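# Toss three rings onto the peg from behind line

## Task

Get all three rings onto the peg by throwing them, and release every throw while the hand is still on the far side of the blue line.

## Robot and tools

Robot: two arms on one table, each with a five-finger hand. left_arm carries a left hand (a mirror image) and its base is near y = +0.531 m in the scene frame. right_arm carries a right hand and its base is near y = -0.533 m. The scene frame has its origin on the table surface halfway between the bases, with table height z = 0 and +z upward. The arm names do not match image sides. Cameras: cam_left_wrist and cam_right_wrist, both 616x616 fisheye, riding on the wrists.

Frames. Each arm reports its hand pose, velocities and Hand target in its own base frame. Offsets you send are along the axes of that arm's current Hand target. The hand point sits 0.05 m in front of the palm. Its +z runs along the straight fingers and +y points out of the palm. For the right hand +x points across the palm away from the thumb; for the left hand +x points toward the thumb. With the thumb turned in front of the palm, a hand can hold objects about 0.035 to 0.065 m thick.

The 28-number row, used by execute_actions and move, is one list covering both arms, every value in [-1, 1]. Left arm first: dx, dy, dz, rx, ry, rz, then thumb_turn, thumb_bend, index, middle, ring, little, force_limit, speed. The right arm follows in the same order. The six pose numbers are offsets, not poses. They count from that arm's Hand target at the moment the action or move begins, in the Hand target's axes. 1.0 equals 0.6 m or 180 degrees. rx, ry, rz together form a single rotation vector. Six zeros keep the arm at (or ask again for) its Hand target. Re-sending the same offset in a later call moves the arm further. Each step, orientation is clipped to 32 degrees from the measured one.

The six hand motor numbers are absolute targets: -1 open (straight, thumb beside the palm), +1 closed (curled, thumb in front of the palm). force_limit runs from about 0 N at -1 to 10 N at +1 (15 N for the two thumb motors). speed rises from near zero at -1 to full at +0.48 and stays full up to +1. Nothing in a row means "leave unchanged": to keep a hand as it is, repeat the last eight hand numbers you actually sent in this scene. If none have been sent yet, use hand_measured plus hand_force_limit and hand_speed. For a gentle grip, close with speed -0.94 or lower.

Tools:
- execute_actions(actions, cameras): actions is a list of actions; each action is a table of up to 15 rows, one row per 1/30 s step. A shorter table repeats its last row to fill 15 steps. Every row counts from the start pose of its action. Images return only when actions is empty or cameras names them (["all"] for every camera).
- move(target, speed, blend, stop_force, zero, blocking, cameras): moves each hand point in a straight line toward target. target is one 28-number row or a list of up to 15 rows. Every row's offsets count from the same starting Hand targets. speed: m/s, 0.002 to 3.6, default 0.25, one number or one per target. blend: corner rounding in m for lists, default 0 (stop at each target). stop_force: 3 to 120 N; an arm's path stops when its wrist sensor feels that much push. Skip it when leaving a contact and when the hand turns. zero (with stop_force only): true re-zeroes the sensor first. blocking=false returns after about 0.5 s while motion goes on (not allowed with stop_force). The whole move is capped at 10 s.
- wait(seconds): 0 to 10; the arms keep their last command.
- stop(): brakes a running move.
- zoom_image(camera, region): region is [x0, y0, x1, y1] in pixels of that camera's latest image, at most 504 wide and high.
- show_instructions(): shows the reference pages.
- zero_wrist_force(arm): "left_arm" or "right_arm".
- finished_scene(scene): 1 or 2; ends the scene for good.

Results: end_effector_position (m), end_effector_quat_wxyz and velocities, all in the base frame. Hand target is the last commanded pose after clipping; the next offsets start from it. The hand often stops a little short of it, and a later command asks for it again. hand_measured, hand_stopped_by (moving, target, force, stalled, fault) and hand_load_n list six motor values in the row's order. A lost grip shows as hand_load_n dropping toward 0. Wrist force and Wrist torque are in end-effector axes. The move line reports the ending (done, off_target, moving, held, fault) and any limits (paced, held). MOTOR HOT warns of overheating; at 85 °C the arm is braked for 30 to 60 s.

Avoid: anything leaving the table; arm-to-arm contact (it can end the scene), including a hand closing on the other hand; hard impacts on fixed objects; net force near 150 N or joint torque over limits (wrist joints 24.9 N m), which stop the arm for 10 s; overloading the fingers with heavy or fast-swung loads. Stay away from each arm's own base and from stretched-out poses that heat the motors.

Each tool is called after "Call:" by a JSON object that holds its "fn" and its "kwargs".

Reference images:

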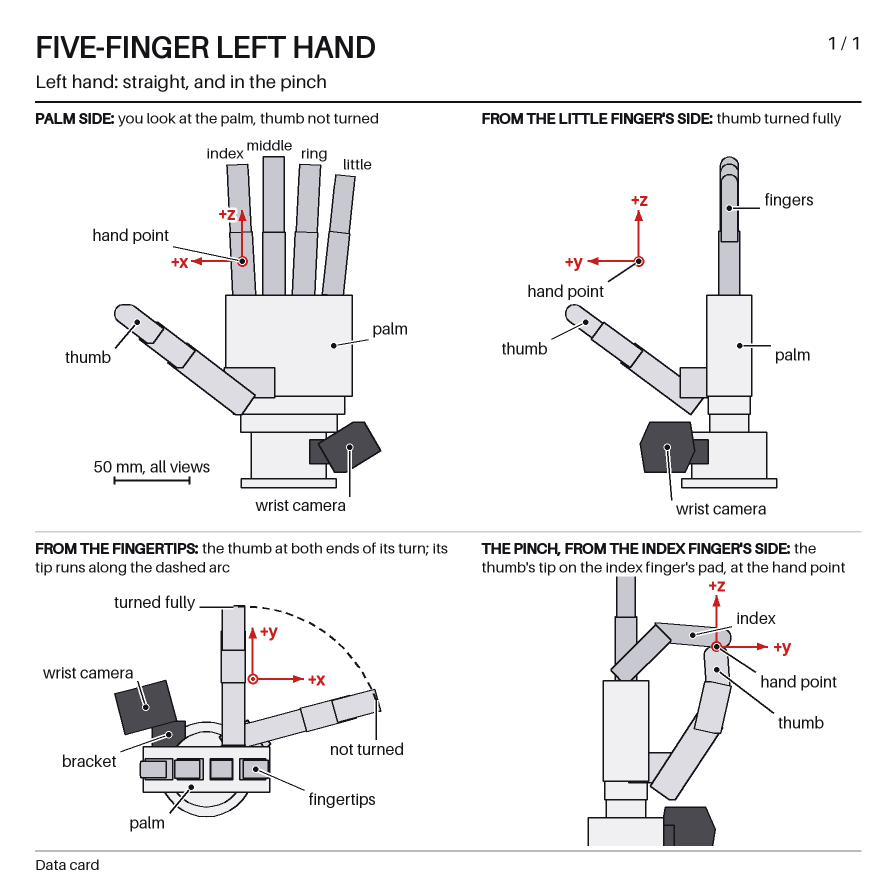

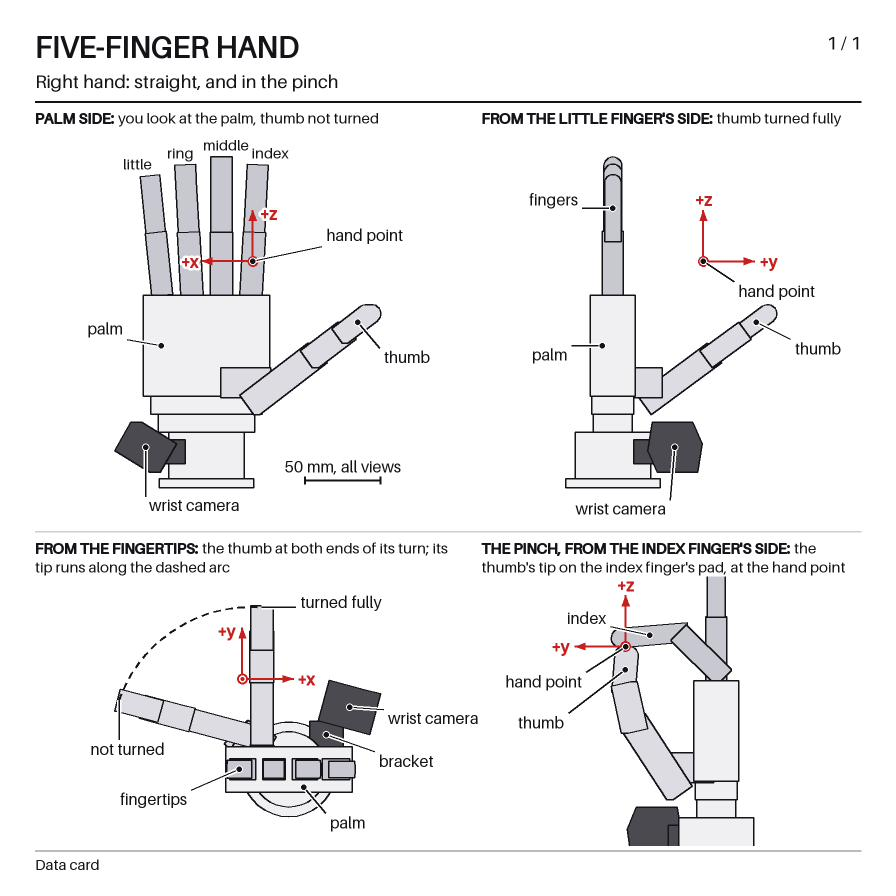

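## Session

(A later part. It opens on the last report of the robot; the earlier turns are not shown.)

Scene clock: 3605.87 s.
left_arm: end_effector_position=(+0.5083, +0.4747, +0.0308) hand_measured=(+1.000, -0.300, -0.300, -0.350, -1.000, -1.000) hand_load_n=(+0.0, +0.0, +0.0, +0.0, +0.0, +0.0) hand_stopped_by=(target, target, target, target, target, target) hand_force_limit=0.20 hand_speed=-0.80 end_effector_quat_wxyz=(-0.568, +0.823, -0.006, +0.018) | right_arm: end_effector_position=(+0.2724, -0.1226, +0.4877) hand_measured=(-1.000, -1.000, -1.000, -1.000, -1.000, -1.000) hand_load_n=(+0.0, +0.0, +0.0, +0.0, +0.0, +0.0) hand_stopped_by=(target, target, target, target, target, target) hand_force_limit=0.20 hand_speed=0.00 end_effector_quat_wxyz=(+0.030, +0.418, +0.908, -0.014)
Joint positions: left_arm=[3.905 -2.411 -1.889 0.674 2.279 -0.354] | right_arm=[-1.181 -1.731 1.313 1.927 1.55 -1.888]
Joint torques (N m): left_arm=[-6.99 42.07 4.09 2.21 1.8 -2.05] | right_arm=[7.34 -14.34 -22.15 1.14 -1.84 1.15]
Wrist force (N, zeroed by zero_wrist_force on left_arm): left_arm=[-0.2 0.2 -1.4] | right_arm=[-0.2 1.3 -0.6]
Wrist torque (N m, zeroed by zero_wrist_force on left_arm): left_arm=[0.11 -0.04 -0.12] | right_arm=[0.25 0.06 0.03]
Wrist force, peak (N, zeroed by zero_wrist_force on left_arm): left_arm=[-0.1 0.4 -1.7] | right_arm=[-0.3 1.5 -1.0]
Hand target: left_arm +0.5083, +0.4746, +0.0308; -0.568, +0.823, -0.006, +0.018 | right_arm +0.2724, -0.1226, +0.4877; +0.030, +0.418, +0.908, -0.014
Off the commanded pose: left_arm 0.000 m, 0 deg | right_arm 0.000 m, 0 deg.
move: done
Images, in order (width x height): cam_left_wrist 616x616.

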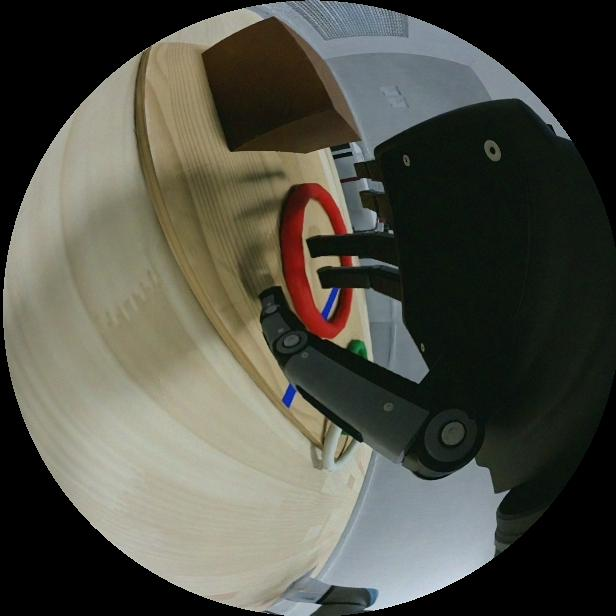

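Call:
{"fn": "execute_actions", "kwargs": {"actions": [[[0,0,0,0,0,0,1,-0.36,0.05,0,-1,-1,-0.5,-0.85,0,0,0,0,0,0,-1,-1,-1,-1,-1,-1,0.2,0]]]}}

Call:
{"fn": "wait", "kwargs": {"seconds": 1.5}}

Call:
{"fn": "execute_actions", "kwargs": {"actions": [[[0,0,0,0,0,0,1,-0.36,0.4,0.4,-1,-1,0.2,-0.92,0,0,0,0,0,0,-1,-1,-1,-1,-1,-1,0.2,0]]]}}

Call:
{"fn": "wait", "kwargs": {"seconds": 1.0, "cameras": ["cam_left_wrist"]}}

Call:
{"fn": "zoom_image", "kwargs": {"camera": "cam_left_wrist", "region": [200, 150, 400, 350]}}

Scene clock: 3617.53 s.
left_arm: end_effector_position=(+0.5083, +0.4746, +0.0308) hand_measured=(+1.000, -0.360, +0.050, +0.000, -1.000, -1.000) hand_load_n=(+0.0, +0.0, +0.0, +0.0, +0.0, +0.0) hand_stopped_by=(target, target, target, target, target, target) hand_force_limit=-0.50 hand_speed=-0.85 end_effector_quat_wxyz=(-0.568, +0.823, -0.006, +0.018) | right_arm: end_effector_position=(+0.2724, -0.1226, +0.4877) hand_measured=(-1.000, -1.000, -1.000, -1.000, -1.000, -1.000) hand_load_n=(+0.0, +0.0, +0.0, +0.0, +0.0, +0.0) hand_stopped_by=(target, target, target, target, target, target) hand_force_limit=0.20 hand_speed=0.00 end_effector_quat_wxyz=(+0.030, +0.418, +0.908, -0.014)
Joint positions: left_arm=[3.905 -2.411 -1.89 0.674 2.279 -0.354] | right_arm=[-1.181 -1.731 1.313 1.927 1.55 -1.888]
Joint torques (N m): left_arm=[-3.85 58.48 3.06 4.24 0.37 -1.35] | right_arm=[7.35 -14.72 -22.51 1.18 -1.71 1.13]
Wrist force (N, zeroed by zero_wrist_force on left_arm): left_arm=[-0.1 0.1 -1.3] | right_arm=[-0.4 1.3 -0.7]
Wrist torque (N m, zeroed by zero_wrist_force on left_arm): left_arm=[0.10 -0.05 -0.11] | right_arm=[0.24 0.10 0.01]
Wrist force, peak (N, zeroed by zero_wrist_force on left_arm): left_arm=[-0.2 0.3 -1.8] | right_arm=[-0.1 1.5 -1.0]
Hand target: left_arm +0.5083, +0.4746, +0.0308; -0.568, +0.823, -0.006, +0.018 | right_arm +0.2724, -0.1226, +0.4877; +0.030, +0.418, +0.908, -0.014
Off the commanded pose: left_arm 0.000 m, 0 deg | right_arm 0.000 m, 0 deg.
Step readings (end_effector_position of left_arm | right_arm):
0: (+0.5083, +0.4746, +0.0308) | (+0.2724, -0.1226, +0.4877)
1: (+0.5083, +0.4746, +0.0308) | (+0.2724, -0.1226, +0.4877)
2: (+0.5083, +0.4746, +0.0308) | (+0.2724, -0.1226, +0.4877)
4: (+0.5083, +0.4746, +0.0308) | (+0.2724, -0.1226, +0.4877)
8: (+0.5083, +0.4746, +0.0308) | (+0.2724, -0.1226, +0.4877)
15: (+0.5083, +0.4746, +0.0308) | (+0.2724, -0.1226, +0.4877)

Scene clock: 3619.03 s.
left_arm: end_effector_position=(+0.5083, +0.4746, +0.0308) hand_measured=(+1.000, -0.360, +0.050, +0.000, -1.000, -1.000) hand_load_n=(+0.0, +0.0, +0.0, +0.0, +0.0, +0.0) hand_stopped_by=(target, target, target, target, target, target) hand_force_limit=-0.50 hand_speed=-0.85 end_effector_quat_wxyz=(-0.568, +0.823, -0.006, +0.018) | right_arm: end_effector_position=(+0.2724, -0.1226, +0.4877) hand_measured=(-1.000, -1.000, -1.000, -1.000, -1.000, -1.000) hand_load_n=(+0.0, +0.0, +0.0, -0.5, +0.0, +0.0) hand_stopped_by=(target, target, target, target, target, target) hand_force_limit=0.20 hand_speed=0.00 end_effector_quat_wxyz=(+0.030, +0.418, +0.908, -0.014)
Joint positions: left_arm=[3.905 -2.411 -1.89 0.674 2.279 -0.354] | right_arm=[-1.181 -1.731 1.313 1.927 1.55 -1.888]
Joint torques (N m): left_arm=[-3.59 58.12 4.22 3.47 0.08 -1.24] | right_arm=[6.93 -14.34 -22.11 1.16 -1.78 1.12]
Wrist force (N, zeroed by zero_wrist_force on left_arm): left_arm=[-0.1 0.2 -1.2] | right_arm=[-0.2 1.3 -0.8]
Wrist torque (N m, zeroed by zero_wrist_force on left_arm): left_arm=[0.12 -0.04 -0.12] | right_arm=[0.25 0.06 0.03]
Wrist force, peak (N, zeroed by zero_wrist_force on left_arm): left_arm=[-0.2 0.3 -1.6] | right_arm=[-0.1 1.4 -1.1]
Hand target: left_arm +0.5083, +0.4746, +0.0308; -0.568, +0.823, -0.006, +0.018 | right_arm +0.2724, -0.1226, +0.4877; +0.030, +0.418, +0.908, -0.014
Off the commanded pose: left_arm 0.000 m, 0 deg | right_arm 0.000 m, 0 deg.
wait: 1.50 s; at rest by 0.17 s

Scene clock: 3620.00 s.
left_arm: end_effector_position=(+0.5083, +0.4746, +0.0308) hand_measured=(+1.000, -0.362, +0.204, +0.132, -1.000, -1.000) hand_load_n=(+1.5, +7.0, +6.0, +7.0, +0.0, +0.0) hand_stopped_by=(target, target, force, force, target, target) hand_force_limit=0.20 hand_speed=-0.92 end_effector_quat_wxyz=(-0.568, +0.823, -0.006, +0.018) | right_arm: end_effector_position=(+0.2724, -0.1226, +0.4877) hand_measured=(-1.000, -1.000, -1.000, -1.000, -1.000, -1.000) hand_load_n=(+0.0, +0.0, +0.5, +0.0, +0.0, +0.0) hand_stopped_by=(target, target, target, target, target, target) hand_force_limit=0.20 hand_speed=0.00 end_effector_quat_wxyz=(+0.030, +0.418, +0.908, -0.014)
Joint positions: left_arm=[3.905 -2.411 -1.89 0.674 2.279 -0.354] | right_arm=[-1.181 -1.731 1.313 1.927 1.55 -1.888]
Joint torques (N m): left_arm=[-3.84 56.47 4.46 2.94 -0.08 -1.07] | right_arm=[6.95 -14.49 -22.31 1.17 -1.77 1.18]
Wrist force (N, zeroed by zero_wrist_force on left_arm): left_arm=[0.2 -3.9 -2.3] | right_arm=[-0.1 1.2 -0.9]
Wrist torque (N m, zeroed by zero_wrist_force on left_arm): left_arm=[-0.05 -0.08 -0.07] | right_arm=[0.25 0.05 0.03]
Wrist force, peak (N, zeroed by zero_wrist_force on left_arm): left_arm=[0.0 -4.1 -2.2] | right_arm=[-0.1 1.2 -1.2]
Hand target: left_arm +0.5083, +0.4746, +0.0308; -0.568, +0.823, -0.006, +0.018 | right_arm +0.2724, -0.1226, +0.4877; +0.030, +0.418, +0.908, -0.014
Off the commanded pose: left_arm 0.000 m, 0 deg | right_arm 0.000 m, 0 deg.
Step readings (end_effector_position of left_arm | right_arm):
0: (+0.5083, +0.4746, +0.0308) | (+0.2724, -0.1226, +0.4877)
1: (+0.5083, +0.4746, +0.0308) | (+0.2724, -0.1226, +0.4877)
2: (+0.5083, +0.4746, +0.0308) | (+0.2724, -0.1226, +0.4877)
4: (+0.5083, +0.4746, +0.0308) | (+0.2724, -0.1226, +0.4877)
8: (+0.5083, +0.4746, +0.0308) | (+0.2724, -0.1226, +0.4877)
15: (+0.5083, +0.4746, +0.0308) | (+0.2724, -0.1226, +0.4877)

Scene clock: 3621.00 s.
left_arm: end_effector_position=(+0.5083, +0.4746, +0.0308) hand_measured=(+1.000, -0.362, +0.204, +0.132, -1.000, -1.000) hand_load_n=(+1.5, +7.0, +6.0, +7.0, +0.0, +0.0) hand_stopped_by=(target, target, force, force, target, target) hand_force_limit=0.20 hand_speed=-0.92 end_effector_quat_wxyz=(-0.568, +0.823, -0.006, +0.018) | right_arm: end_effector_position=(+0.2724, -0.1226, +0.4877) hand_measured=(-1.000, -1.000, -1.000, -1.000, -1.000, -1.000) hand_load_n=(+0.0, +0.0, +0.0, +0.0, +0.0, +0.0) hand_stopped_by=(target, target, target, target, target, target) hand_force_limit=0.20 hand_speed=0.00 end_effector_quat_wxyz=(+0.030, +0.418, +0.908, -0.014)
Joint positions: left_arm=[3.905 -2.411 -1.89 0.674 2.279 -0.354] | right_arm=[-1.181 -1.731 1.313 1.927 1.55 -1.888]
Joint torques (N m): left_arm=[-3.73 51.41 5.41 2.49 -0.29 -1] | right_arm=[6.93 -14.32 -22.24 1.16 -1.85 1.18]
Wrist force (N, zeroed by zero_wrist_force on left_arm): left_arm=[-0.1 -3.9 -2.2] | right_arm=[-0.2 1.2 -0.7]
Wrist torque (N m, zeroed by zero_wrist_force on left_arm): left_arm=[-0.05 -0.04 -0.08] | right_arm=[0.22 0.07 0.02]
Wrist force, peak (N, zeroed by zero_wrist_force on left_arm): left_arm=[-0.1 -4.1 -2.1] | right_arm=[-0.1 1.4 -0.8]
Hand target: left_arm +0.5083, +0.4746, +0.0308; -0.568, +0.823, -0.006, +0.018 | right_arm +0.2724, -0.1226, +0.4877; +0.030, +0.418, +0.908, -0.014
Off the commanded pose: left_arm 0.000 m, 0 deg | right_arm 0.000 m, 0 deg.
wait: 1.00 s; at rest by 0.17 s
Images, in order (width x height): cam_left_wrist 616x616.

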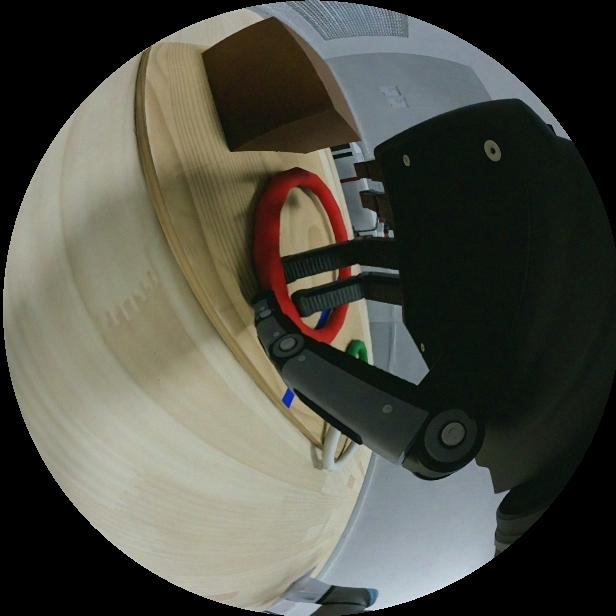

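Scaled by 2.520 from the camera's 616x616 image, which has a finer 880x880 frame.

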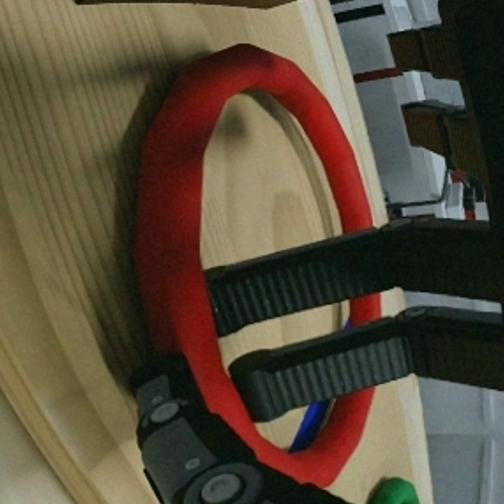

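Call:
{"fn": "move", "kwargs": {"target": [0.0002,-0.0078,-0.0029,0,0,0,1,-0.36,0.4,0.4,-1,-1,0.2,-0.92,0,0,0,0,0,0,-1,-1,-1,-1,-1,-1,0.2,0], "speed": 0.02, "cameras": ["cam_left_wrist"]}}

Call:
{"fn": "zoom_image", "kwargs": {"camera": "cam_left_wrist", "region": [200, 150, 400, 350]}}

Scene clock: 3630.93 s.
left_arm: end_effector_position=(+0.5083, +0.4747, +0.0359) hand_measured=(+1.000, -0.362, +0.204, +0.132, -1.000, -1.000) hand_load_n=(+2.5, +6.0, +2.5, +6.0, +0.0, +0.0) hand_stopped_by=(target, target, force, force, target, target) hand_force_limit=0.20 hand_speed=-0.92 end_effector_quat_wxyz=(-0.568, +0.823, -0.006, +0.018) | right_arm: end_effector_position=(+0.2724, -0.1226, +0.4877) hand_measured=(-1.000, -1.000, -1.000, -1.000, -1.000, -1.000) hand_load_n=(+0.0, +0.0, +0.0, +0.0, +0.0, +0.0) hand_stopped_by=(target, target, target, target, target, target) hand_force_limit=0.20 hand_speed=0.00 end_effector_quat_wxyz=(+0.030, +0.418, +0.908, -0.014)
Joint positions: left_arm=[3.905 -2.399 -1.892 0.665 2.279 -0.354] | right_arm=[-1.181 -1.731 1.313 1.927 1.55 -1.888]
Joint torques (N m): left_arm=[2.66 45.45 4.53 1.75 -0.8 1.26] | right_arm=[6.82 -14.18 -22.42 1.2 -1.82 1.08]
Wrist force (N, zeroed by zero_wrist_force on left_arm): left_arm=[0.0 0.5 -1.5] | right_arm=[-0.2 1.4 -0.9]
Wrist torque (N m, zeroed by zero_wrist_force on left_arm): left_arm=[0.11 -0.05 -0.13] | right_arm=[0.27 0.07 0.03]
Wrist force, peak (N, zeroed by zero_wrist_force on left_arm): left_arm=[0.1 -4.2 -2.3] | right_arm=[-0.2 1.5 -1.0]
Hand target: left_arm +0.5083, +0.4747, +0.0358; -0.568, +0.823, -0.006, +0.018 | right_arm +0.2724, -0.1226, +0.4877; +0.030, +0.418, +0.908, -0.014
Off the commanded pose: left_arm 0.000 m, 0 deg | right_arm 0.000 m, 0 deg.
move: done
Images, in order (width x height): cam_left_wrist 616x616.

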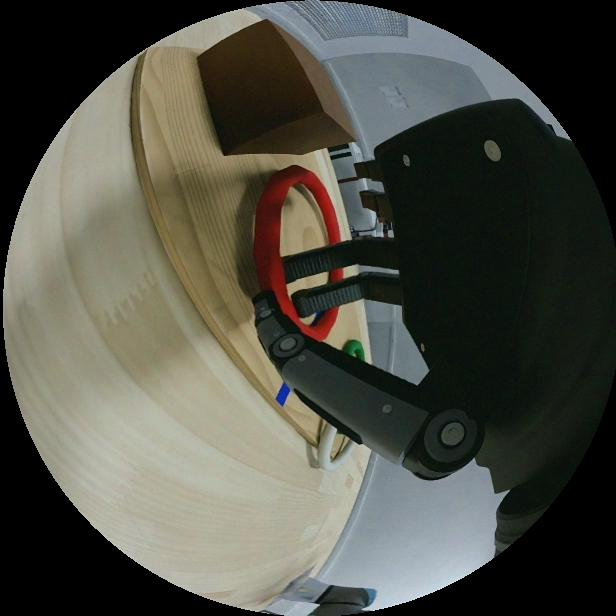

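Scaled by 2.520 from the camera's 616x616 image, which has a finer 880x880 frame.

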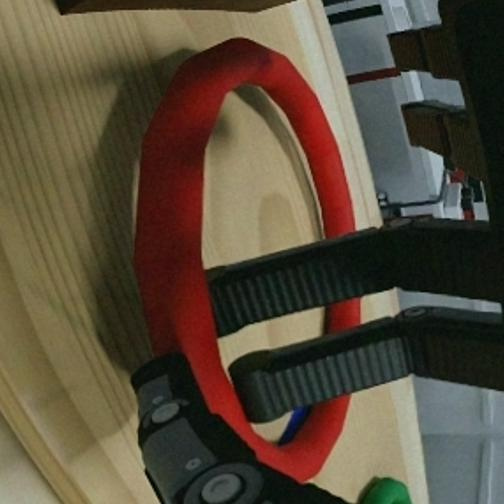

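Call:
{"fn": "move", "kwargs": {"target": [-0.0001,0.0047,0.0017,0,0,0,1,-0.36,0.4,0.4,-1,-1,0.2,-0.92,0,0,0,0,0,0,-1,-1,-1,-1,-1,-1,0.2,0], "speed": 0.02}}

Call:
{"fn": "execute_actions", "kwargs": {"actions": [[[0,0,0,0,0,0,1,-0.36,0.405,0.405,-1,-1,0.45,-0.93,0,0,0,0,0,0,-1,-1,-1,-1,-1,-1,0.2,0]]]}}

Call:
{"fn": "move", "kwargs": {"target": [0.0003,-0.0125,-0.0046,0,0,0,1,-0.36,0.405,0.405,-1,-1,0.45,-0.93,0,0,0,0,0,0,-1,-1,-1,-1,-1,-1,0.2,0], "speed": 0.02, "cameras": ["cam_left_wrist"]}}

Call:
{"fn": "zoom_image", "kwargs": {"camera": "cam_left_wrist", "region": [200, 150, 400, 350]}}

Scene clock: 3672.30 s.
left_arm: end_effector_position=(+0.5083, +0.4746, +0.0327) hand_measured=(+1.000, -0.362, +0.204, +0.132, -1.000, -1.000) hand_load_n=(+2.5, +7.0, +2.0, +5.5, +0.0, -0.5) hand_stopped_by=(target, target, force, force, target, target) hand_force_limit=0.20 hand_speed=-0.92 end_effector_quat_wxyz=(-0.568, +0.823, -0.006, +0.018) | right_arm: end_effector_position=(+0.2724, -0.1226, +0.4877) hand_measured=(-1.000, -1.000, -1.000, -1.000, -1.000, -1.000) hand_load_n=(+0.0, +0.0, +0.0, +0.0, +0.0, +0.0) hand_stopped_by=(target, target, target, target, target, target) hand_force_limit=0.20 hand_speed=0.00 end_effector_quat_wxyz=(+0.030, +0.418, +0.908, -0.014)
Joint positions: left_arm=[3.905 -2.406 -1.891 0.67 2.279 -0.354] | right_arm=[-1.181 -1.731 1.313 1.927 1.55 -1.888]
Joint torques (N m): left_arm=[-6.35 43.93 17.18 3.66 1.57 0.03] | right_arm=[7.17 -14.5 -22.52 1.2 -1.85 1.09]
Wrist force (N, zeroed by zero_wrist_force on left_arm): left_arm=[-0.5 -0.6 -1.9] | right_arm=[-0.1 1.5 -0.7]
Wrist torque (N m, zeroed by zero_wrist_force on left_arm): left_arm=[0.12 -0.04 -0.17] | right_arm=[0.27 0.04 0.04]
Wrist force, peak (N, zeroed by zero_wrist_force on left_arm): left_arm=[-0.7 -0.5 -2.0] | right_arm=[-0.1 1.6 -0.9]
Hand target: left_arm +0.5083, +0.4746, +0.0328; -0.568, +0.823, -0.006, +0.018 | right_arm +0.2724, -0.1226, +0.4877; +0.030, +0.418, +0.908, -0.014
Off the commanded pose: left_arm 0.000 m, 0 deg | right_arm 0.000 m, 0 deg.
move: done

Scene clock: 3673.00 s.
left_arm: end_effector_position=(+0.5083, +0.4746, +0.0327) hand_measured=(+1.000, -0.364, +0.236, +0.142, -1.000, -1.000) hand_load_n=(+1.5, +10.5, +7.0, +7.0, +0.0, +0.0) hand_stopped_by=(target, target, force, force, target, target) hand_force_limit=0.45 hand_speed=-0.93 end_effector_quat_wxyz=(-0.568, +0.823, -0.006, +0.018) | right_arm: end_effector_position=(+0.2724, -0.1226, +0.4877) hand_measured=(-1.000, -1.000, -1.000, -1.000, -1.000, -1.000) hand_load_n=(+0.0, +0.0, +0.0, +0.0, +0.0, +0.0) hand_stopped_by=(target, target, target, target, target, target) hand_force_limit=0.20 hand_speed=0.00 end_effector_quat_wxyz=(+0.030, +0.418, +0.908, -0.014)
Joint positions: left_arm=[3.905 -2.406 -1.891 0.67 2.279 -0.354] | right_arm=[-1.181 -1.731 1.313 1.927 1.55 -1.888]
Joint torques (N m): left_arm=[-7.24 59.19 11.44 0.68 1.62 -2.11] | right_arm=[6.92 -14.44 -22.24 1.19 -1.8 1.1]
Wrist force (N, zeroed by zero_wrist_force on left_arm): left_arm=[-0.5 -0.5 -1.6] | right_arm=[-0.3 1.4 -0.7]
Wrist torque (N m, zeroed by zero_wrist_force on left_arm): left_arm=[0.10 -0.03 -0.17] | right_arm=[0.26 0.08 0.02]
Wrist force, peak (N, zeroed by zero_wrist_force on left_arm): left_arm=[-0.6 -0.7 -1.9] | right_arm=[-0.2 1.3 -0.9]
Hand target: left_arm +0.5083, +0.4746, +0.0328; -0.568, +0.823, -0.006, +0.018 | right_arm +0.2724, -0.1226, +0.4877; +0.030, +0.418, +0.908, -0.014
Off the commanded pose: left_arm 0.000 m, 0 deg | right_arm 0.000 m, 0 deg.
Step readings (end_effector_position of left_arm | right_arm):
0: (+0.5083, +0.4746, +0.0327) | (+0.2724, -0.1226, +0.4877)
1: (+0.5083, +0.4746, +0.0327) | (+0.2724, -0.1226, +0.4877)
2: (+0.5083, +0.4746, +0.0327) | (+0.2724, -0.1226, +0.4877)
4: (+0.5083, +0.4746, +0.0327) | (+0.2724, -0.1226, +0.4877)
8: (+0.5083, +0.4746, +0.0327) | (+0.2724, -0.1226, +0.4877)
15: (+0.5083, +0.4746, +0.0327) | (+0.2724, -0.1226, +0.4877)

Scene clock: 3673.73 s.
left_arm: end_effector_position=(+0.5083, +0.4747, +0.0409) hand_measured=(+1.000, -0.364, +0.236, +0.142, -1.000, -1.000) hand_load_n=(+3.0, +7.0, +3.0, +6.5, +0.0, +0.0) hand_stopped_by=(target, target, force, force, target, target) hand_force_limit=0.45 hand_speed=-0.93 end_effector_quat_wxyz=(-0.568, +0.823, -0.006, +0.018) | right_arm: end_effector_position=(+0.2724, -0.1226, +0.4877) hand_measured=(-1.000, -1.000, -1.000, -1.000, -1.000, -1.000) hand_load_n=(+0.0, +0.0, +0.0, +0.0, +0.0, +0.0) hand_stopped_by=(target, target, target, target, target, target) hand_force_limit=0.20 hand_speed=0.00 end_effector_quat_wxyz=(+0.030, +0.418, +0.908, -0.014)
Joint positions: left_arm=[3.905 -2.388 -1.894 0.655 2.279 -0.354] | right_arm=[-1.181 -1.731 1.313 1.927 1.55 -1.888]
Joint torques (N m): left_arm=[3.46 37.27 6.32 3.53 -0.86 0.45] | right_arm=[7.05 -14.26 -22.06 1.08 -1.93 1.13]
Wrist force (N, zeroed by zero_wrist_force on left_arm): left_arm=[0.1 0.5 -1.4] | right_arm=[0.1 1.3 -0.6]
Wrist torque (N m, zeroed by zero_wrist_force on left_arm): left_arm=[0.12 -0.06 -0.13] | right_arm=[0.23 0.02 0.04]
Wrist force, peak (N, zeroed by zero_wrist_force on left_arm): left_arm=[-0.3 0.1 -1.7] | right_arm=[0.0 1.5 -0.8]
Hand target: left_arm +0.5083, +0.4747, +0.0408; -0.568, +0.823, -0.006, +0.018 | right_arm +0.2724, -0.1226, +0.4877; +0.030, +0.418, +0.908, -0.014
Off the commanded pose: left_arm 0.000 m, 0 deg | right_arm 0.000 m, 0 deg.
move: done
Images, in order (width x height): cam_left_wrist 616x616.

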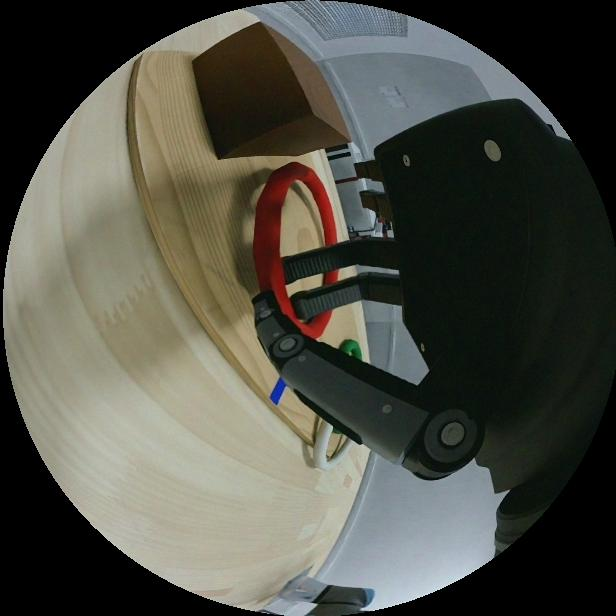

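Scaled by 2.520 from the camera's 616x616 image, which has a finer 880x880 frame.

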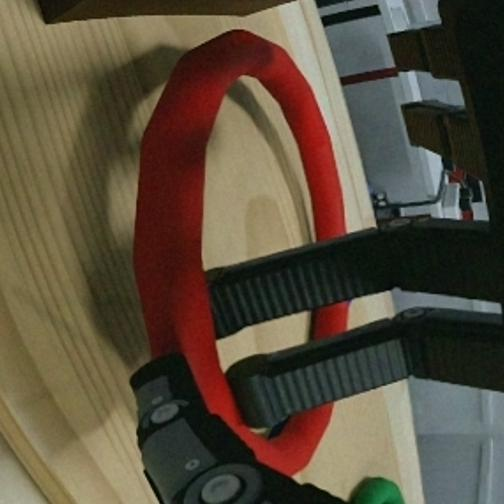

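Call:
{"fn": "move", "kwargs": {"target": [0.0013,-0.047,-0.0171,0,0,0,1,-0.36,0.405,0.405,-1,-1,0.45,-0.93,0,0,0,0,0,0,-1,-1,-1,-1,-1,-1,0.2,0], "speed": 0.05, "cameras": ["cam_left_wrist"]}}

Call:
{"fn": "zoom_image", "kwargs": {"camera": "cam_left_wrist", "region": [200, 150, 400, 350]}}

Scene clock: 3679.23 s.
left_arm: end_effector_position=(+0.5084, +0.4751, +0.0708) hand_measured=(+1.000, -0.360, +0.236, +0.144, -1.000, -1.000) hand_load_n=(+0.0, +0.0, +0.0, +0.0, -0.5, +0.0) hand_stopped_by=(target, target, force, force, target, target) hand_force_limit=0.45 hand_speed=-0.93 end_effector_quat_wxyz=(-0.568, +0.823, -0.006, +0.018) end_effector_velocity=(+0.000, +0.000, -0.001) end_effector_angular_velocity=(+0.002, -0.002, +0.001) | right_arm: end_effector_position=(+0.2724, -0.1226, +0.4877) hand_measured=(-1.000, -1.000, -1.000, -1.000, -1.000, -1.000) hand_load_n=(+0.0, +0.0, +0.0, +0.0, +0.0, +0.0) hand_stopped_by=(target, target, target, target, target, target) hand_force_limit=0.20 hand_speed=0.00 end_effector_quat_wxyz=(+0.030, +0.418, +0.908, -0.014)
Joint positions: left_arm=[3.905 -2.322 -1.903 0.598 2.279 -0.353] | right_arm=[-1.181 -1.731 1.313 1.927 1.55 -1.888]
Joint velocities: left_arm=[0 -0.003 0 0.006 0.001 0] | right_arm=[within noise]
Joint torques (N m): left_arm=[5.28 34.34 9.62 4.7 -0.8 1.08] | right_arm=[6.71 -14.52 -22.26 1.14 -1.79 1.16]
Wrist force (N, zeroed by zero_wrist_force on left_arm): left_arm=[-0.2 0.3 -1.3] | right_arm=[-0.2 1.2 -0.7]
Wrist torque (N m, zeroed by zero_wrist_force on left_arm): left_arm=[0.11 -0.05 -0.12] | right_arm=[0.22 0.07 0.02]
Wrist force, peak (N, zeroed by zero_wrist_force on left_arm): left_arm=[-0.2 1.4 -1.2] | right_arm=[0.0 1.4 -1.1]
Hand target: left_arm +0.5084, +0.4751, +0.0708; -0.568, +0.823, -0.006, +0.018 | right_arm +0.2724, -0.1226, +0.4877; +0.030, +0.418, +0.908, -0.014
Off the commanded pose: left_arm 0.000 m, 0 deg | right_arm 0.000 m, 0 deg.
move: done
Images, in order (width x height): cam_left_wrist 616x616.

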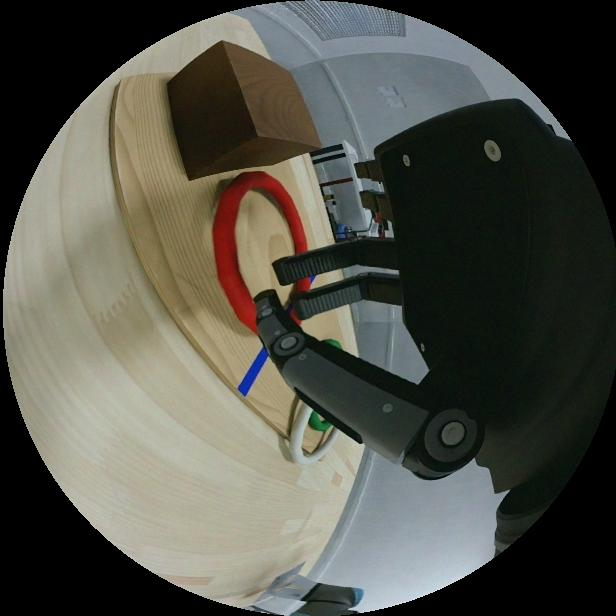

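Scaled by 2.520 from the camera's 616x616 image, which has a finer 880x880 frame.

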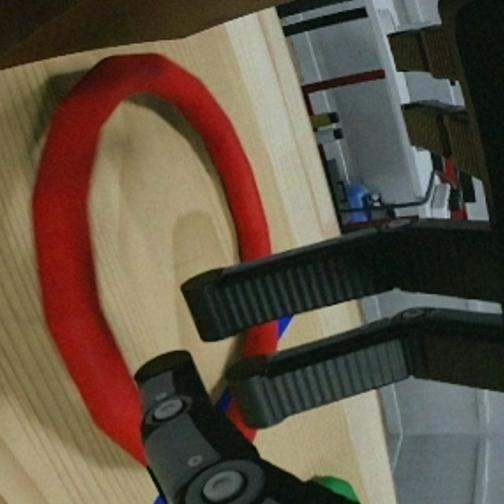

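Call:
{"fn": "move", "kwargs": {"target": [0.0007,-0.0252,-0.0227,0.0278,0,0,1,-0.3,-0.3,-0.35,-1,-1,0.2,-0.5,0,0,0,0,0,0,-1,-1,-1,-1,-1,-1,0.2,0], "speed": 0.08, "cameras": ["cam_left_wrist"]}}

Call:
{"fn": "zoom_image", "kwargs": {"camera": "cam_left_wrist", "region": [150, 150, 350, 350]}}

Scene clock: 3722.37 s.
left_arm: end_effector_position=(+0.5082, +0.4676, +0.0896) hand_measured=(+1.000, -0.300, -0.300, -0.350, -1.000, -1.000) hand_load_n=(+0.0, +0.0, +0.0, +0.0, +0.0, +0.0) hand_stopped_by=(target, target, target, target, target, target) hand_force_limit=0.20 hand_speed=-0.50 end_effector_quat_wxyz=(-0.603, +0.797, -0.005, +0.018) | right_arm: end_effector_position=(+0.2724, -0.1226, +0.4877) hand_measured=(-1.000, -1.000, -1.000, -1.000, -1.000, -1.000) hand_load_n=(+0.0, +0.0, +0.0, +0.0, +0.0, +0.0) hand_stopped_by=(target, target, target, target, target, target) hand_force_limit=0.20 hand_speed=0.00 end_effector_quat_wxyz=(+0.030, +0.418, +0.908, -0.014)
Joint positions: left_arm=[3.878 -2.331 -1.903 0.709 2.331 -0.294] | right_arm=[-1.181 -1.731 1.313 1.927 1.55 -1.888]
Joint torques (N m): left_arm=[5.79 48.77 19.29 0.69 -0.72 -2.37] | right_arm=[7.12 -14.45 -22.34 1.13 -1.83 1.13]
Wrist force (N, zeroed by zero_wrist_force on left_arm): left_arm=[-0.5 0.3 -1.4] | right_arm=[0.0 1.2 -0.7]
Wrist torque (N m, zeroed by zero_wrist_force on left_arm): left_arm=[0.12 0.01 0.00] | right_arm=[0.23 0.04 0.03]
Wrist force, peak (N, zeroed by zero_wrist_force on left_arm): left_arm=[-0.3 0.2 -1.9] | right_arm=[0.0 1.7 -0.8]
Hand target: left_arm +0.5082, +0.4677, +0.0897; -0.603, +0.797, -0.005, +0.018 | right_arm +0.2724, -0.1226, +0.4877; +0.030, +0.418, +0.908, -0.014
Off the commanded pose: left_arm 0.000 m, 0 deg | right_arm 0.000 m, 0 deg.
move: done
Images, in order (width x height): cam_left_wrist 616x616.

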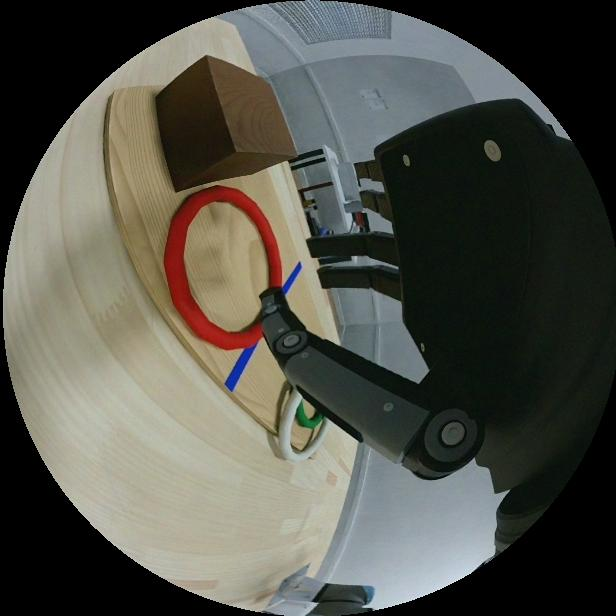

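Scaled by 2.520 from the camera's 616x616 image, which has a finer 880x880 frame.

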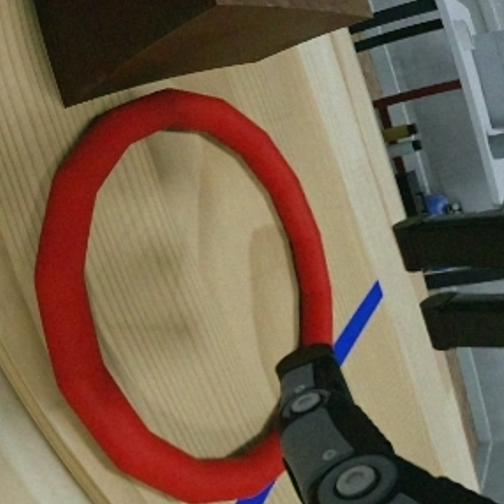

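Call:
{"fn": "move", "kwargs": {"target": [[0,0,0,0,0,0,-1,-1,-0.3,-0.35,0.9,0.9,0.2,-0.2,0,0,0,0,0,0,-1,-1,-1,-1,-1,-1,0.2,0],[-0.0083,0.025,-0.0545,0,0,0,-1,-1,-0.3,-0.35,0.9,0.9,0.2,-0.2,0,0,0,0,0,0,-1,-1,-1,-1,-1,-1,0.2,0],[-0.0107,0.1091,-0.0155,0,0,0,-1,-1,-0.3,-0.35,0.9,0.9,0.2,-0.2,0,0,0,0,0,0,-1,-1,-1,-1,-1,-1,0.2,0]], "speed": 0.06, "cameras": ["cam_left_wrist"]}}

Call:
{"fn": "zoom_image", "kwargs": {"camera": "cam_left_wrist", "region": [200, 150, 400, 350]}}

Scene clock: 3774.27 s.
left_arm: end_effector_position=(+0.5024, +0.4412, +0.0292) hand_measured=(-1.000, -1.000, -0.300, -0.350, +0.900, +0.900) hand_load_n=(+0.0, +0.0, +0.0, +0.0, +0.0, +0.0) hand_stopped_by=(target, target, target, target, target, target) hand_force_limit=0.20 hand_speed=-0.20 end_effector_quat_wxyz=(-0.603, +0.797, -0.005, +0.018) | right_arm: end_effector_position=(+0.2724, -0.1226, +0.4877) hand_measured=(-1.000, -1.000, -1.000, -1.000, -1.000, -1.000) hand_load_n=(+0.0, +0.0, +0.0, +0.0, +0.0, +0.0) hand_stopped_by=(target, target, target, target, target, target) hand_force_limit=0.20 hand_speed=0.00 end_effector_quat_wxyz=(+0.030, +0.418, +0.908, -0.014)
Joint positions: left_arm=[3.846 -2.451 -1.931 0.846 2.361 -0.311] | right_arm=[-1.181 -1.731 1.313 1.927 1.55 -1.888]
Joint torques (N m): left_arm=[-0.82 42.74 -0.54 0.2 1.4 1.94] | right_arm=[6.9 -14.8 -22.09 1.22 -1.79 1.2]
Wrist force (N, zeroed by zero_wrist_force on left_arm): left_arm=[-0.4 0.4 -1.6] | right_arm=[0.0 1.3 -0.6]
Wrist torque (N m, zeroed by zero_wrist_force on left_arm): left_arm=[0.17 -0.01 -0.12] | right_arm=[0.24 0.04 0.03]
Wrist force, peak (N, zeroed by zero_wrist_force on left_arm): left_arm=[-0.5 2.8 -0.9] | right_arm=[-0.1 1.6 -0.9]
Hand target: left_arm +0.5023, +0.4412, +0.0291; -0.603, +0.797, -0.005, +0.018 | right_arm +0.2724, -0.1226, +0.4877; +0.030, +0.418, +0.908, -0.014
Off the commanded pose: left_arm 0.000 m, 0 deg | right_arm 0.000 m, 0 deg.
move: done
Images, in order (width x height): cam_left_wrist 616x616.

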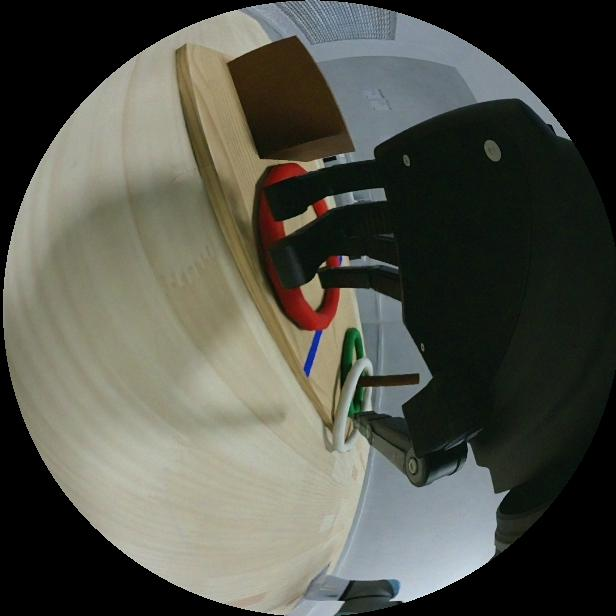

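Scaled by 2.520 from the camera's 616x616 image, which has a finer 880x880 frame.

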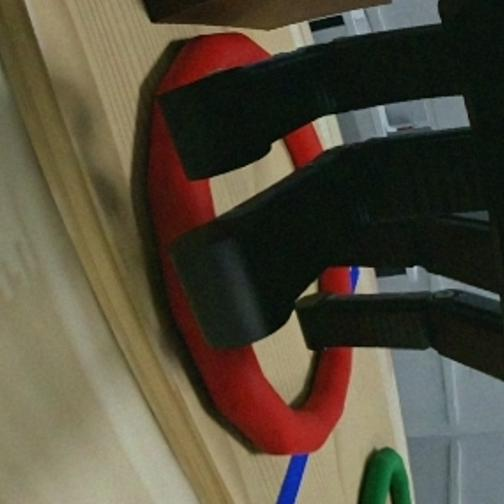

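Call:
{"fn": "move", "kwargs": {"target": [0.125,0.0033,0,0,0,0,-1,-1,-0.3,-0.35,0.9,0.9,0.2,-0.2,0,0,0,0,0,0,-1,-1,-1,-1,-1,-1,0.2,0], "speed": 0.06, "stop_force": 10, "cameras": ["cam_left_wrist"]}}

Call:
{"fn": "zoom_image", "kwargs": {"camera": "cam_left_wrist", "region": [200, 150, 400, 350]}}

Scene clock: 3789.23 s.
left_arm: end_effector_position=(+0.5773, +0.4384, +0.0289) hand_measured=(-1.000, -1.000, -0.300, -0.350, +0.900, +0.900) hand_load_n=(-0.5, +0.0, +0.0, +0.5, +0.0, +0.0) hand_stopped_by=(target, target, target, target, target, target) hand_force_limit=0.20 hand_speed=-0.20 end_effector_quat_wxyz=(-0.603, +0.797, -0.005, +0.018) | right_arm: end_effector_position=(+0.2724, -0.1226, +0.4877) hand_measured=(-1.000, -1.000, -1.000, -1.000, -1.000, -1.000) hand_load_n=(+0.0, +0.0, +0.0, +0.0, +0.0, +0.0) hand_stopped_by=(target, target, target, target, target, target) hand_force_limit=0.20 hand_speed=0.00 end_effector_quat_wxyz=(+0.030, +0.418, +0.908, -0.014)
Joint positions: left_arm=[3.755 -2.51 -1.732 0.665 2.444 -0.366] | right_arm=[-1.181 -1.731 1.313 1.927 1.55 -1.888]
Joint torques (N m): left_arm=[5.64 63.81 6.73 3.96 -0.97 2.54] | right_arm=[7.03 -14.57 -22.38 1.21 -1.85 1.09]
Wrist force (N, zeroed by zero_wrist_force on left_arm): left_arm=[-0.3 -0.1 -1.3] | right_arm=[0.1 1.1 -0.8]
Wrist torque (N m, zeroed by zero_wrist_force on left_arm): left_arm=[0.12 -0.02 0.05] | right_arm=[0.22 0.03 0.03]
Wrist force, peak (N, zeroed by zero_wrist_force on left_arm): left_arm=[-1.0 0.4 -1.6] | right_arm=[-0.1 1.6 -1.0]
Hand target: left_arm +0.5773, +0.4384, +0.0289; -0.603, +0.797, -0.005, +0.018 | right_arm +0.2724, -0.1226, +0.4877; +0.030, +0.418, +0.908, -0.014
Off the commanded pose: left_arm 0.000 m, 0 deg | right_arm 0.000 m, 0 deg.
move: done
Images, in order (width x height): cam_left_wrist 616x616.

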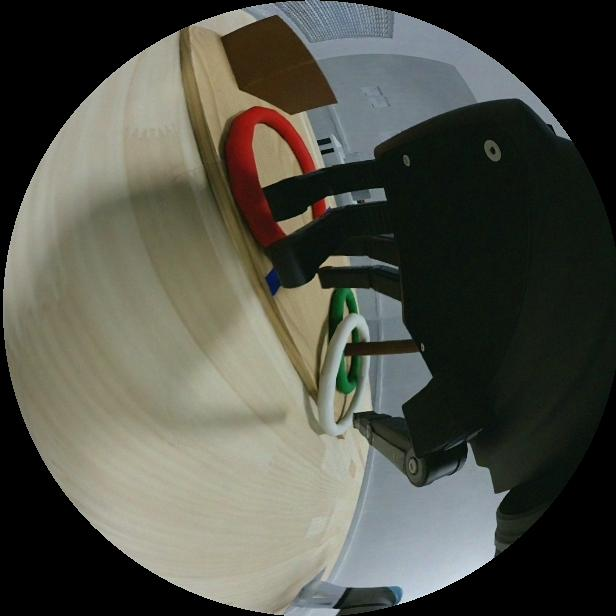

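Scaled by 2.520 from the camera's 616x616 image, which has a finer 880x880 frame.

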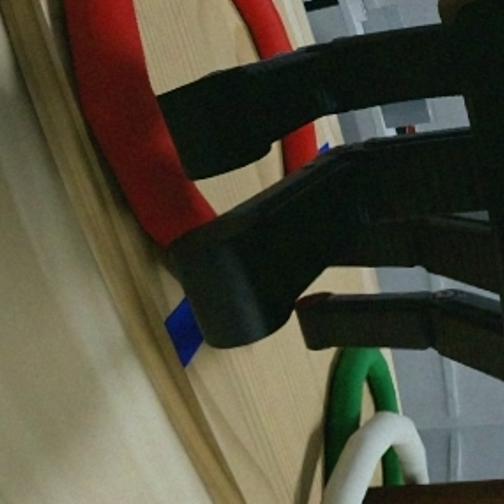

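Call:
{"fn": "move", "kwargs": {"target": [[0.0015,-0.0529,-0.0245,0,0,0,-1,-1,-0.3,-0.35,0.9,0.9,0.2,-0.2,0,0,0,0,0,0,-1,-1,-1,-1,-1,-1,0.2,0],[-0.0785,-0.0641,-0.0049,0,0,0,-1,-1,-0.3,-0.35,0.9,0.9,0.2,-0.2,0,0,0,0,0,0,-1,-1,-1,-1,-1,-1,0.2,0]], "speed": 0.1, "cameras": ["cam_left_wrist"]}}

Call:
{"fn": "zoom_image", "kwargs": {"camera": "cam_left_wrist", "region": [170, 120, 370, 320]}}

Scene clock: 3813.90 s.
left_arm: end_effector_position=(+0.5296, +0.4474, +0.0657) hand_measured=(-1.000, -1.000, -0.300, -0.350, +0.900, +0.900) hand_load_n=(+0.0, +0.0, +0.0, +0.0, +0.0, +0.0) hand_stopped_by=(target, target, target, target, target, target) hand_force_limit=0.20 hand_speed=-0.20 end_effector_quat_wxyz=(-0.603, +0.797, -0.005, +0.018) | right_arm: end_effector_position=(+0.2724, -0.1226, +0.4877) hand_measured=(-1.000, -1.000, -1.000, -1.000, -1.000, -1.000) hand_load_n=(+0.0, +0.0, +0.0, +0.0, +0.0, +0.0) hand_stopped_by=(target, target, target, target, target, target) hand_force_limit=0.20 hand_speed=0.00 end_effector_quat_wxyz=(+0.030, +0.418, +0.908, -0.014)
Joint positions: left_arm=[3.821 -2.392 -1.869 0.714 2.384 -0.325] | right_arm=[-1.181 -1.731 1.313 1.927 1.55 -1.888]
Joint torques (N m): left_arm=[-0.83 35.65 13.44 0.61 1.23 -2.45] | right_arm=[6.96 -14.38 -22.17 1.18 -1.8 1.12]
Wrist force (N, zeroed by zero_wrist_force on left_arm): left_arm=[-0.4 0.2 -1.7] | right_arm=[-0.4 1.2 -0.7]
Wrist torque (N m, zeroed by zero_wrist_force on left_arm): left_arm=[0.15 -0.01 -0.03] | right_arm=[0.24 0.10 0.02]
Wrist force, peak (N, zeroed by zero_wrist_force on left_arm): left_arm=[0.7 0.0 -1.8] | right_arm=[-0.1 1.5 -1.1]
Hand target: left_arm +0.5296, +0.4474, +0.0656; -0.603, +0.797, -0.005, +0.018 | right_arm +0.2724, -0.1226, +0.4877; +0.030, +0.418, +0.908, -0.014
Off the commanded pose: left_arm 0.000 m, 0 deg | right_arm 0.000 m, 0 deg.
move: done
Images, in order (width x height): cam_left_wrist 616x616.

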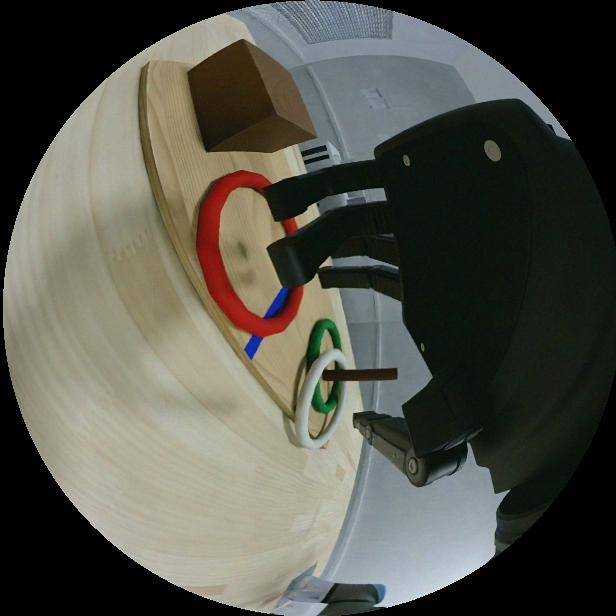

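Scaled by 2.520 from the camera's 616x616 image, which has a finer 880x880 frame.

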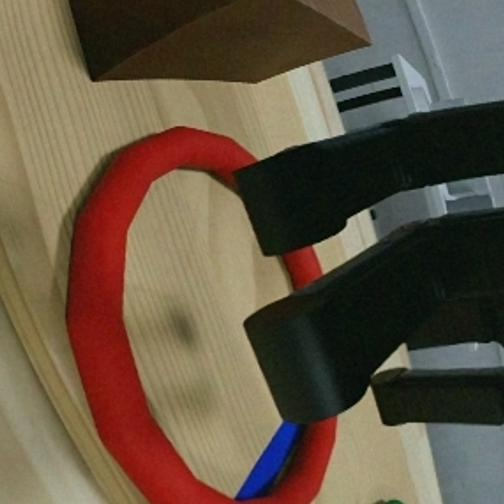

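Call:
{"fn": "move", "kwargs": {"target": [[0,0,0,0,0,0,1,-0.3,-0.3,-0.35,-1,-1,0.2,-0.2,0,0,0,0,0,0,-1,-1,-1,-1,-1,-1,0.2,0],[-0.0508,0.0176,-0.0408,0,0,0,1,-0.3,-0.3,-0.35,-1,-1,0.2,-0.2,0,0,0,0,0,0,-1,-1,-1,-1,-1,-1,0.2,0],[-0.0517,0.0478,-0.0268,0,0,0,1,-0.3,-0.3,-0.35,-1,-1,0.2,-0.2,0,0,0,0,0,0,-1,-1,-1,-1,-1,-1,0.2,0]], "speed": 0.08, "cameras": ["cam_left_wrist"]}}

Call:
{"fn": "zoom_image", "kwargs": {"camera": "cam_left_wrist", "region": [200, 150, 360, 350]}}

Scene clock: 3835.97 s.
left_arm: end_effector_position=(+0.4985, +0.4252, +0.0417) hand_measured=(+1.000, -0.300, -0.300, -0.350, -1.000, -1.000) hand_load_n=(+0.0, +0.0, +0.0, +0.0, +0.0, -0.5) hand_stopped_by=(target, target, target, target, target, target) hand_force_limit=0.20 hand_speed=-0.20 end_effector_quat_wxyz=(-0.603, +0.797, -0.005, +0.018) end_effector_velocity=(+0.000, -0.001, +0.001) end_effector_angular_velocity=(-0.002, +0.003, +0.000) | right_arm: end_effector_position=(+0.2724, -0.1226, +0.4877) hand_measured=(-1.000, -1.000, -1.000, -1.000, -1.000, -1.000) hand_load_n=(+0.0, +0.0, +0.0, +0.0, +0.0, +0.0) hand_stopped_by=(target, target, target, target, target, target) hand_force_limit=0.20 hand_speed=0.00 end_effector_quat_wxyz=(+0.030, +0.418, +0.908, -0.014)
Joint positions: left_arm=[3.826 -2.411 -1.972 0.838 2.379 -0.322] | right_arm=[-1.181 -1.731 1.313 1.927 1.55 -1.888]
Joint velocities: left_arm=[-0.001 0.005 -0.002 -0.006 0.001 0] | right_arm=[within noise]
Joint torques (N m): left_arm=[-4.85 56.23 0.19 -0.12 1.54 1.71] | right_arm=[7.06 -14.37 -22.58 1.15 -1.86 1.12]
Wrist force (N, zeroed by zero_wrist_force on left_arm): left_arm=[-0.3 0.1 -1.6] | right_arm=[-0.2 1.2 -0.7]
Wrist torque (N m, zeroed by zero_wrist_force on left_arm): left_arm=[0.12 -0.02 -0.12] | right_arm=[0.23 0.08 0.02]
Wrist force, peak (N, zeroed by zero_wrist_force on left_arm): left_arm=[-0.7 0.4 -2.0] | right_arm=[-0.2 1.5 -1.1]
Hand target: left_arm +0.4984, +0.4251, +0.0417; -0.603, +0.797, -0.005, +0.018 | right_arm +0.2724, -0.1226, +0.4877; +0.030, +0.418, +0.908, -0.014
Off the commanded pose: left_arm 0.000 m, 0 deg | right_arm 0.000 m, 0 deg.
move: done
Images, in order (width x height): cam_left_wrist 616x616.

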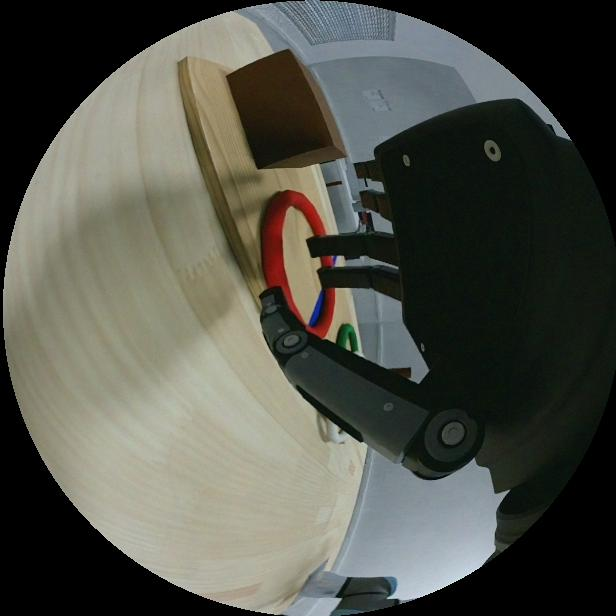

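Scaled by 2.520 from the camera's 616x616 image, which has a finer 880x880 frame.

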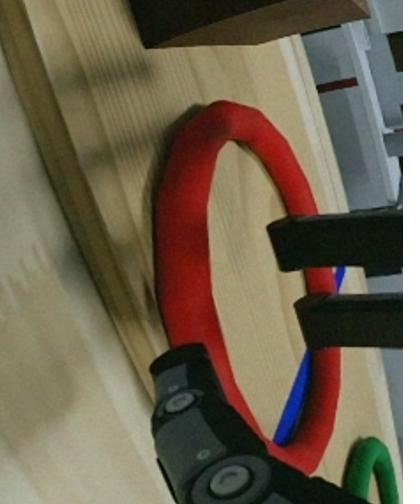

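Call:
{"fn": "move", "kwargs": {"target": [-0.0005,0.0227,-0.0005,0,0,0,1,-0.3,-0.3,-0.35,-1,-1,0.2,-0.2,0,0,0,0,0,0,-1,-1,-1,-1,-1,-1,0.2,0], "speed": 0.03, "stop_force": 4, "cameras": ["cam_left_wrist"]}}

Call:
{"fn": "zoom_image", "kwargs": {"camera": "cam_left_wrist", "region": [200, 150, 360, 350]}}

Scene clock: 3846.07 s.
left_arm: end_effector_position=(+0.4983, +0.4211, +0.0287) hand_measured=(+1.000, -0.300, -0.300, -0.350, -1.000, -1.000) hand_load_n=(+0.0, +0.0, +0.0, +0.0, +0.0, +0.0) hand_stopped_by=(target, target, target, target, target, target) hand_force_limit=0.20 hand_speed=-0.20 end_effector_quat_wxyz=(-0.603, +0.797, -0.005, +0.018) | right_arm: end_effector_position=(+0.2724, -0.1226, +0.4877) hand_measured=(-1.000, -1.000, -1.000, -1.000, -1.000, -1.000) hand_load_n=(+0.0, -0.5, +0.0, +0.0, +0.0, -0.5) hand_stopped_by=(target, target, target, target, target, target) hand_force_limit=0.20 hand_speed=0.00 end_effector_quat_wxyz=(+0.030, +0.418, +0.908, -0.014)
Joint positions: left_arm=[3.82 -2.44 -1.97 0.863 2.385 -0.326] | right_arm=[-1.181 -1.731 1.313 1.927 1.55 -1.888]
Joint torques (N m): left_arm=[-0.47 36.12 8.32 0.77 -0.87 1.74] | right_arm=[7.37 -14.23 -22.57 1.16 -1.83 1.01]
Wrist force (N, zeroed by zero_wrist_force on left_arm): left_arm=[-0.2 0.2 -1.6] | right_arm=[-0.1 1.1 -0.8]
Wrist torque (N m, zeroed by zero_wrist_force on left_arm): left_arm=[0.14 -0.02 0.06] | right_arm=[0.22 0.06 0.02]
Wrist force, peak (N, zeroed by zero_wrist_force on left_arm): left_arm=[-0.2 0.3 -1.9] | right_arm=[-0.2 1.7 -0.8]
Hand target: left_arm +0.4983, +0.4211, +0.0287; -0.603, +0.797, -0.005, +0.018 | right_arm +0.2724, -0.1226, +0.4877; +0.030, +0.418, +0.908, -0.014
Off the commanded pose: left_arm 0.000 m, 0 deg | right_arm 0.000 m, 0 deg.
move: done
Images, in order (width x height): cam_left_wrist 616x616.

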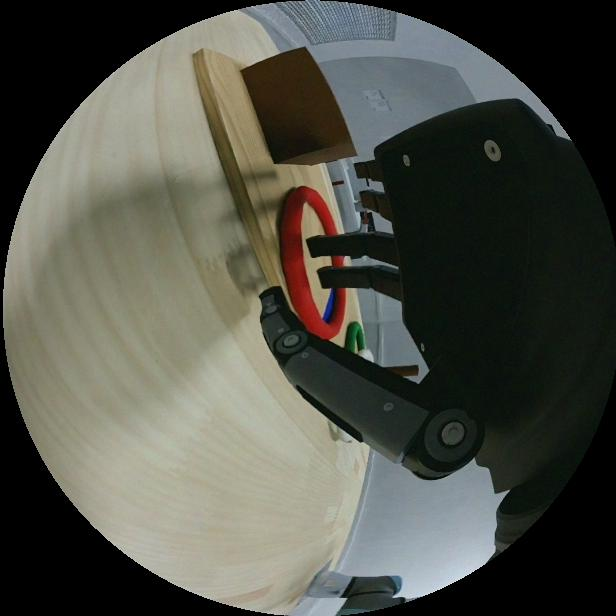

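Scaled by 2.520 from the camera's 616x616 image, which has a finer 880x880 frame.

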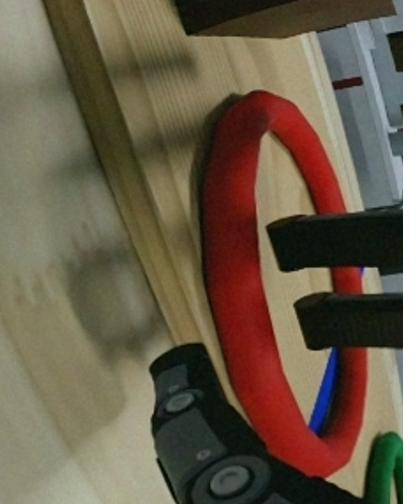

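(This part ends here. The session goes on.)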